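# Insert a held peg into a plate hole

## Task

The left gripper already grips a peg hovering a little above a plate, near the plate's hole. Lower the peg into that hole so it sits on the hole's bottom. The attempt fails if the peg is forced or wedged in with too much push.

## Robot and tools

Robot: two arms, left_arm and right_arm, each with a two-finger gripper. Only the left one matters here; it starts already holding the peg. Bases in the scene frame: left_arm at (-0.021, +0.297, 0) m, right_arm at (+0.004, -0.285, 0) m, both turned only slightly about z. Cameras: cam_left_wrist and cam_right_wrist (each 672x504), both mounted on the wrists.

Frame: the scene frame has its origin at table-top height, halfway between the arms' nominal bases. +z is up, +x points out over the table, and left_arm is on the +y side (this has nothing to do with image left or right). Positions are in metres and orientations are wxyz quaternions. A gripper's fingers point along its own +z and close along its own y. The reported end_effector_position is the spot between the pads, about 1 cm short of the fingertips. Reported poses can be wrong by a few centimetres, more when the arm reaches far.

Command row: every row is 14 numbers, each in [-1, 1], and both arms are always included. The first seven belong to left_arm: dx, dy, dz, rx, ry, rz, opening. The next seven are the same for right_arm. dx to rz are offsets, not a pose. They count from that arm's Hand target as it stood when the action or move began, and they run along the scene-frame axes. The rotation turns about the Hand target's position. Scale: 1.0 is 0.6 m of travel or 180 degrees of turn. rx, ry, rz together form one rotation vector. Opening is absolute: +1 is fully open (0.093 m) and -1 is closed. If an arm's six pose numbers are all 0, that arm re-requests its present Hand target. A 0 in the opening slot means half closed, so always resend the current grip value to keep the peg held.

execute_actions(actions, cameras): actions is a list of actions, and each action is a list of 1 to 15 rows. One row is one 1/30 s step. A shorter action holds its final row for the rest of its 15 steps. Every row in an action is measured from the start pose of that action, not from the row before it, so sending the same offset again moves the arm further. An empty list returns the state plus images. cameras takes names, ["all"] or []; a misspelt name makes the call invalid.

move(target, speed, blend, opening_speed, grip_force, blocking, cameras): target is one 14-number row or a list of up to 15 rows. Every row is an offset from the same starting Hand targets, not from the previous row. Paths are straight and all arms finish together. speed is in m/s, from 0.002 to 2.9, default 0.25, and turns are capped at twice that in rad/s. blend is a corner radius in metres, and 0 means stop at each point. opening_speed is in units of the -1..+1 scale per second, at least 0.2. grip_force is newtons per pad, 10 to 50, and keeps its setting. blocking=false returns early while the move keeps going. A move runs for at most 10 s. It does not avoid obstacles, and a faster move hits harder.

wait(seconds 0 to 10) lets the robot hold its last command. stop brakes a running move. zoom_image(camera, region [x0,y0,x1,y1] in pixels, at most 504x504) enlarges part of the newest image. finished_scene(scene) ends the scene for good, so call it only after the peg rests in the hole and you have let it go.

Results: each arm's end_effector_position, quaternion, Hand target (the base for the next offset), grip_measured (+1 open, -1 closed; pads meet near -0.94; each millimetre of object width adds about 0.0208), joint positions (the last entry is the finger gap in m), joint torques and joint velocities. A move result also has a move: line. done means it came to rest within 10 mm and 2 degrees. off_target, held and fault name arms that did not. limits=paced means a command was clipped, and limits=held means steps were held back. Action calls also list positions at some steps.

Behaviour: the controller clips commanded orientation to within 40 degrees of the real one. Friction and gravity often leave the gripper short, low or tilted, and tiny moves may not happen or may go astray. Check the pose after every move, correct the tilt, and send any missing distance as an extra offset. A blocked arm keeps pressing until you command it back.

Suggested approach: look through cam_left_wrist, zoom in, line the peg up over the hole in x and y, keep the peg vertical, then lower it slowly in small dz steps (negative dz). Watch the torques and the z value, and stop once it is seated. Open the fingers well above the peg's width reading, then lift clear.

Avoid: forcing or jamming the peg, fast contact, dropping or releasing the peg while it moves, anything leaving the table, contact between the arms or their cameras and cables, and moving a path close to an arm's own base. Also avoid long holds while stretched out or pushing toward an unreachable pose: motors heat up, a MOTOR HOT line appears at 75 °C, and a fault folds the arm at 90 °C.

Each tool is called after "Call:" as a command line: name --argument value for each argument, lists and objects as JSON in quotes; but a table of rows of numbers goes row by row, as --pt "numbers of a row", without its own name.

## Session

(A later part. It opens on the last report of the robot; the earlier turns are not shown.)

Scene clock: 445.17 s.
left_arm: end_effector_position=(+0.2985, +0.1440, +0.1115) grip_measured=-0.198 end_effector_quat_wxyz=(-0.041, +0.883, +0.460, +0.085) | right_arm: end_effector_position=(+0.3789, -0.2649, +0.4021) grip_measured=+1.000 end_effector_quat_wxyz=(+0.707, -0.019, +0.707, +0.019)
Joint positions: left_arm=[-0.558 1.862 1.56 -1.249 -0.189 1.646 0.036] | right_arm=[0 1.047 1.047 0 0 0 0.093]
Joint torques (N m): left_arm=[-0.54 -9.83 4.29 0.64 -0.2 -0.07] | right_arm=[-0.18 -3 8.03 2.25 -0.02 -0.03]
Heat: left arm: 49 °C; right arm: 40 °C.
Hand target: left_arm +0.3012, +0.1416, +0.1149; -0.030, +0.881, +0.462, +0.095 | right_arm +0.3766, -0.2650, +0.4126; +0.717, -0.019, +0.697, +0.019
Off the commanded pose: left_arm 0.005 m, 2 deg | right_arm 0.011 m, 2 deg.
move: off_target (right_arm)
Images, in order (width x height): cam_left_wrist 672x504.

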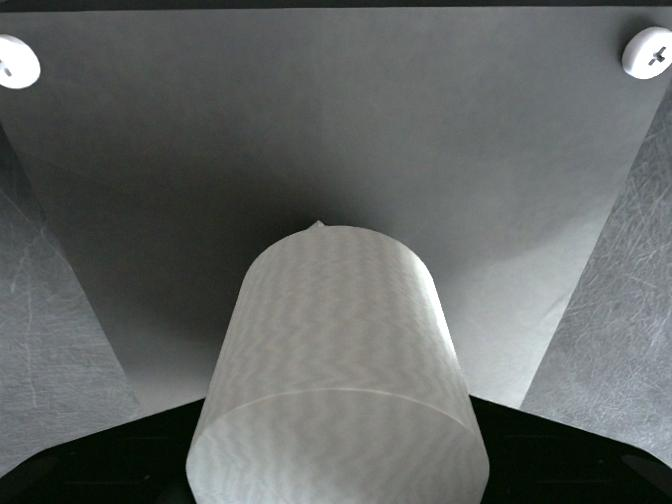

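Call:
move --target '[0,0.0005,-0.007,0,0,0,-0.9413,0,0,0,0,0,0,1]' --speed 0.04

Call:
move --target '[0,0.0003,-0.006,0,0,0,-0.9413,0,0,0,0,0,0,1]' --speed 0.04 --cameras '["cam_left_wrist"]'

Scene clock: 454.93 s.
left_arm: end_effector_position=(+0.2986, +0.1439, +0.1095) grip_measured=-0.198 end_effector_quat_wxyz=(-0.041, +0.883, +0.460, +0.086) | right_arm: end_effector_position=(+0.3789, -0.2649, +0.4021) grip_measured=+1.000 end_effector_quat_wxyz=(+0.707, -0.019, +0.707, +0.019)
Joint positions: left_arm=[-0.558 1.862 1.552 -1.24 -0.189 1.646 0.036] | right_arm=[0 1.047 1.047 0 0 0 0.093]
Joint torques (N m): left_arm=[-0.31 -9.76 3.69 0.73 -0.2 -0.08] | right_arm=[-0.18 -3 8.03 2.25 -0.01 -0.03]
Heat: left arm: 49 °C; right arm: 40 °C.
Hand target: left_arm +0.3012, +0.1419, +0.1107; -0.030, +0.881, +0.462, +0.095 | right_arm +0.3766, -0.2650, +0.4126; +0.717, -0.019, +0.697, +0.019
Off the commanded pose: left_arm 0.004 m, 2 deg | right_arm 0.011 m, 2 deg.
move: off_target (right_arm)

Scene clock: 455.63 s.
left_arm: end_effector_position=(+0.2986, +0.1439, +0.1092) grip_measured=-0.198 end_effector_quat_wxyz=(-0.041, +0.883, +0.460, +0.086) | right_arm: end_effector_position=(+0.3789, -0.2649, +0.4021) grip_measured=+1.000 end_effector_quat_wxyz=(+0.707, -0.019, +0.707, +0.019)
Joint positions: left_arm=[-0.558 1.862 1.551 -1.239 -0.189 1.646 0.036] | right_arm=[0 1.047 1.047 0 0 0 0.093]
Joint torques (N m): left_arm=[-0.31 -9.7 2.77 0.89 -0.2 -0.08] | right_arm=[-0.2 -3 8.02 2.25 -0.01 -0.03]
Heat: left arm: 49 °C; right arm: 40 °C.
Hand target: left_arm +0.3012, +0.1421, +0.1072; -0.030, +0.881, +0.462, +0.095 | right_arm +0.3766, -0.2650, +0.4126; +0.717, -0.019, +0.697, +0.019
Off the commanded pose: left_arm 0.004 m, 2 deg | right_arm 0.011 m, 2 deg.
move: off_target (right_arm)
Images, in order (width x height): cam_left_wrist 672x504.

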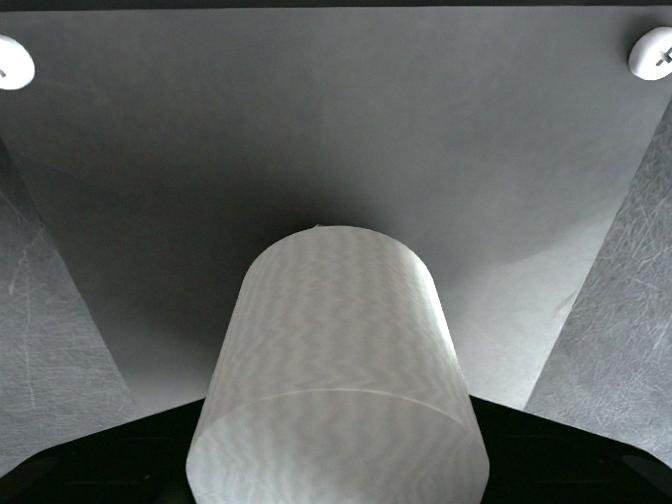

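Call:
move --pt "0 0 0.0083 0 0 0 -0.9413 0 0 0 0 0 0 1" --pt "0 0 0.0087 0 0 0 1 0 0 0 0 0 0 1" --pt "0 0 0.16 0 0 0 1 0 0 0 0 0 0 1" --speed 0.12 --opening_speed 1.5 --cameras '["cam_left_wrist"]'

Scene clock: 480.20 s.
left_arm: end_effector_position=(+0.3004, +0.1428, +0.1975) grip_measured=+0.999 end_effector_quat_wxyz=(-0.025, +0.882, +0.462, +0.095) | right_arm: end_effector_position=(+0.3789, -0.2649, +0.4021) grip_measured=+1.000 end_effector_quat_wxyz=(+0.707, -0.019, +0.707, +0.019)
Joint positions: left_arm=[-0.558 1.873 1.917 -1.557 -0.189 1.646 0.093] | right_arm=[0 1.047 1.047 0 0 0 0.093]
Joint torques (N m): left_arm=[-0.34 -8.08 6.71 0.23 -0.19 -0.05] | right_arm=[-0.18 -3 8.02 2.25 -0.01 -0.03]
Heat: left arm: 49 °C; right arm: 40 °C.
Hand target: left_arm +0.3012, +0.1421, +0.2030; -0.030, +0.881, +0.462, +0.095 | right_arm +0.3766, -0.2650, +0.4126; +0.717, -0.019, +0.697, +0.019
Off the commanded pose: left_arm 0.006 m, 1 deg | right_arm 0.011 m, 2 deg.
joint sent to its limit (left arm) — joint 4 (wrist pitch), lower limit. The joint targets still meet the commanded pose.
move: off_target (right_arm)
Images, in order (width x height): cam_left_wrist 672x504.

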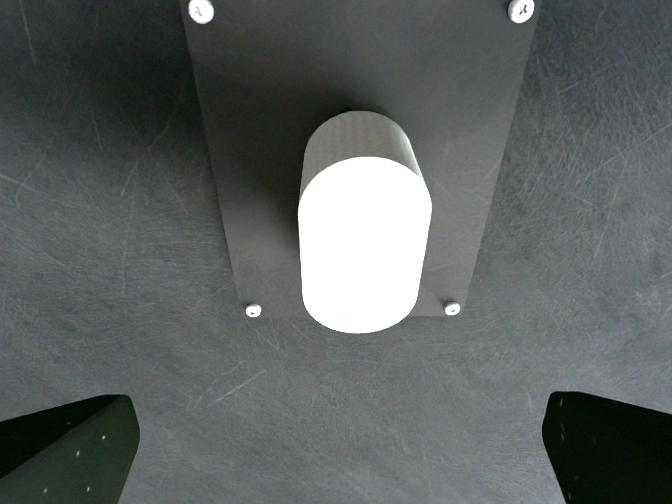

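Call:
finished_scene --scene 2

The scene is finished: the task was done.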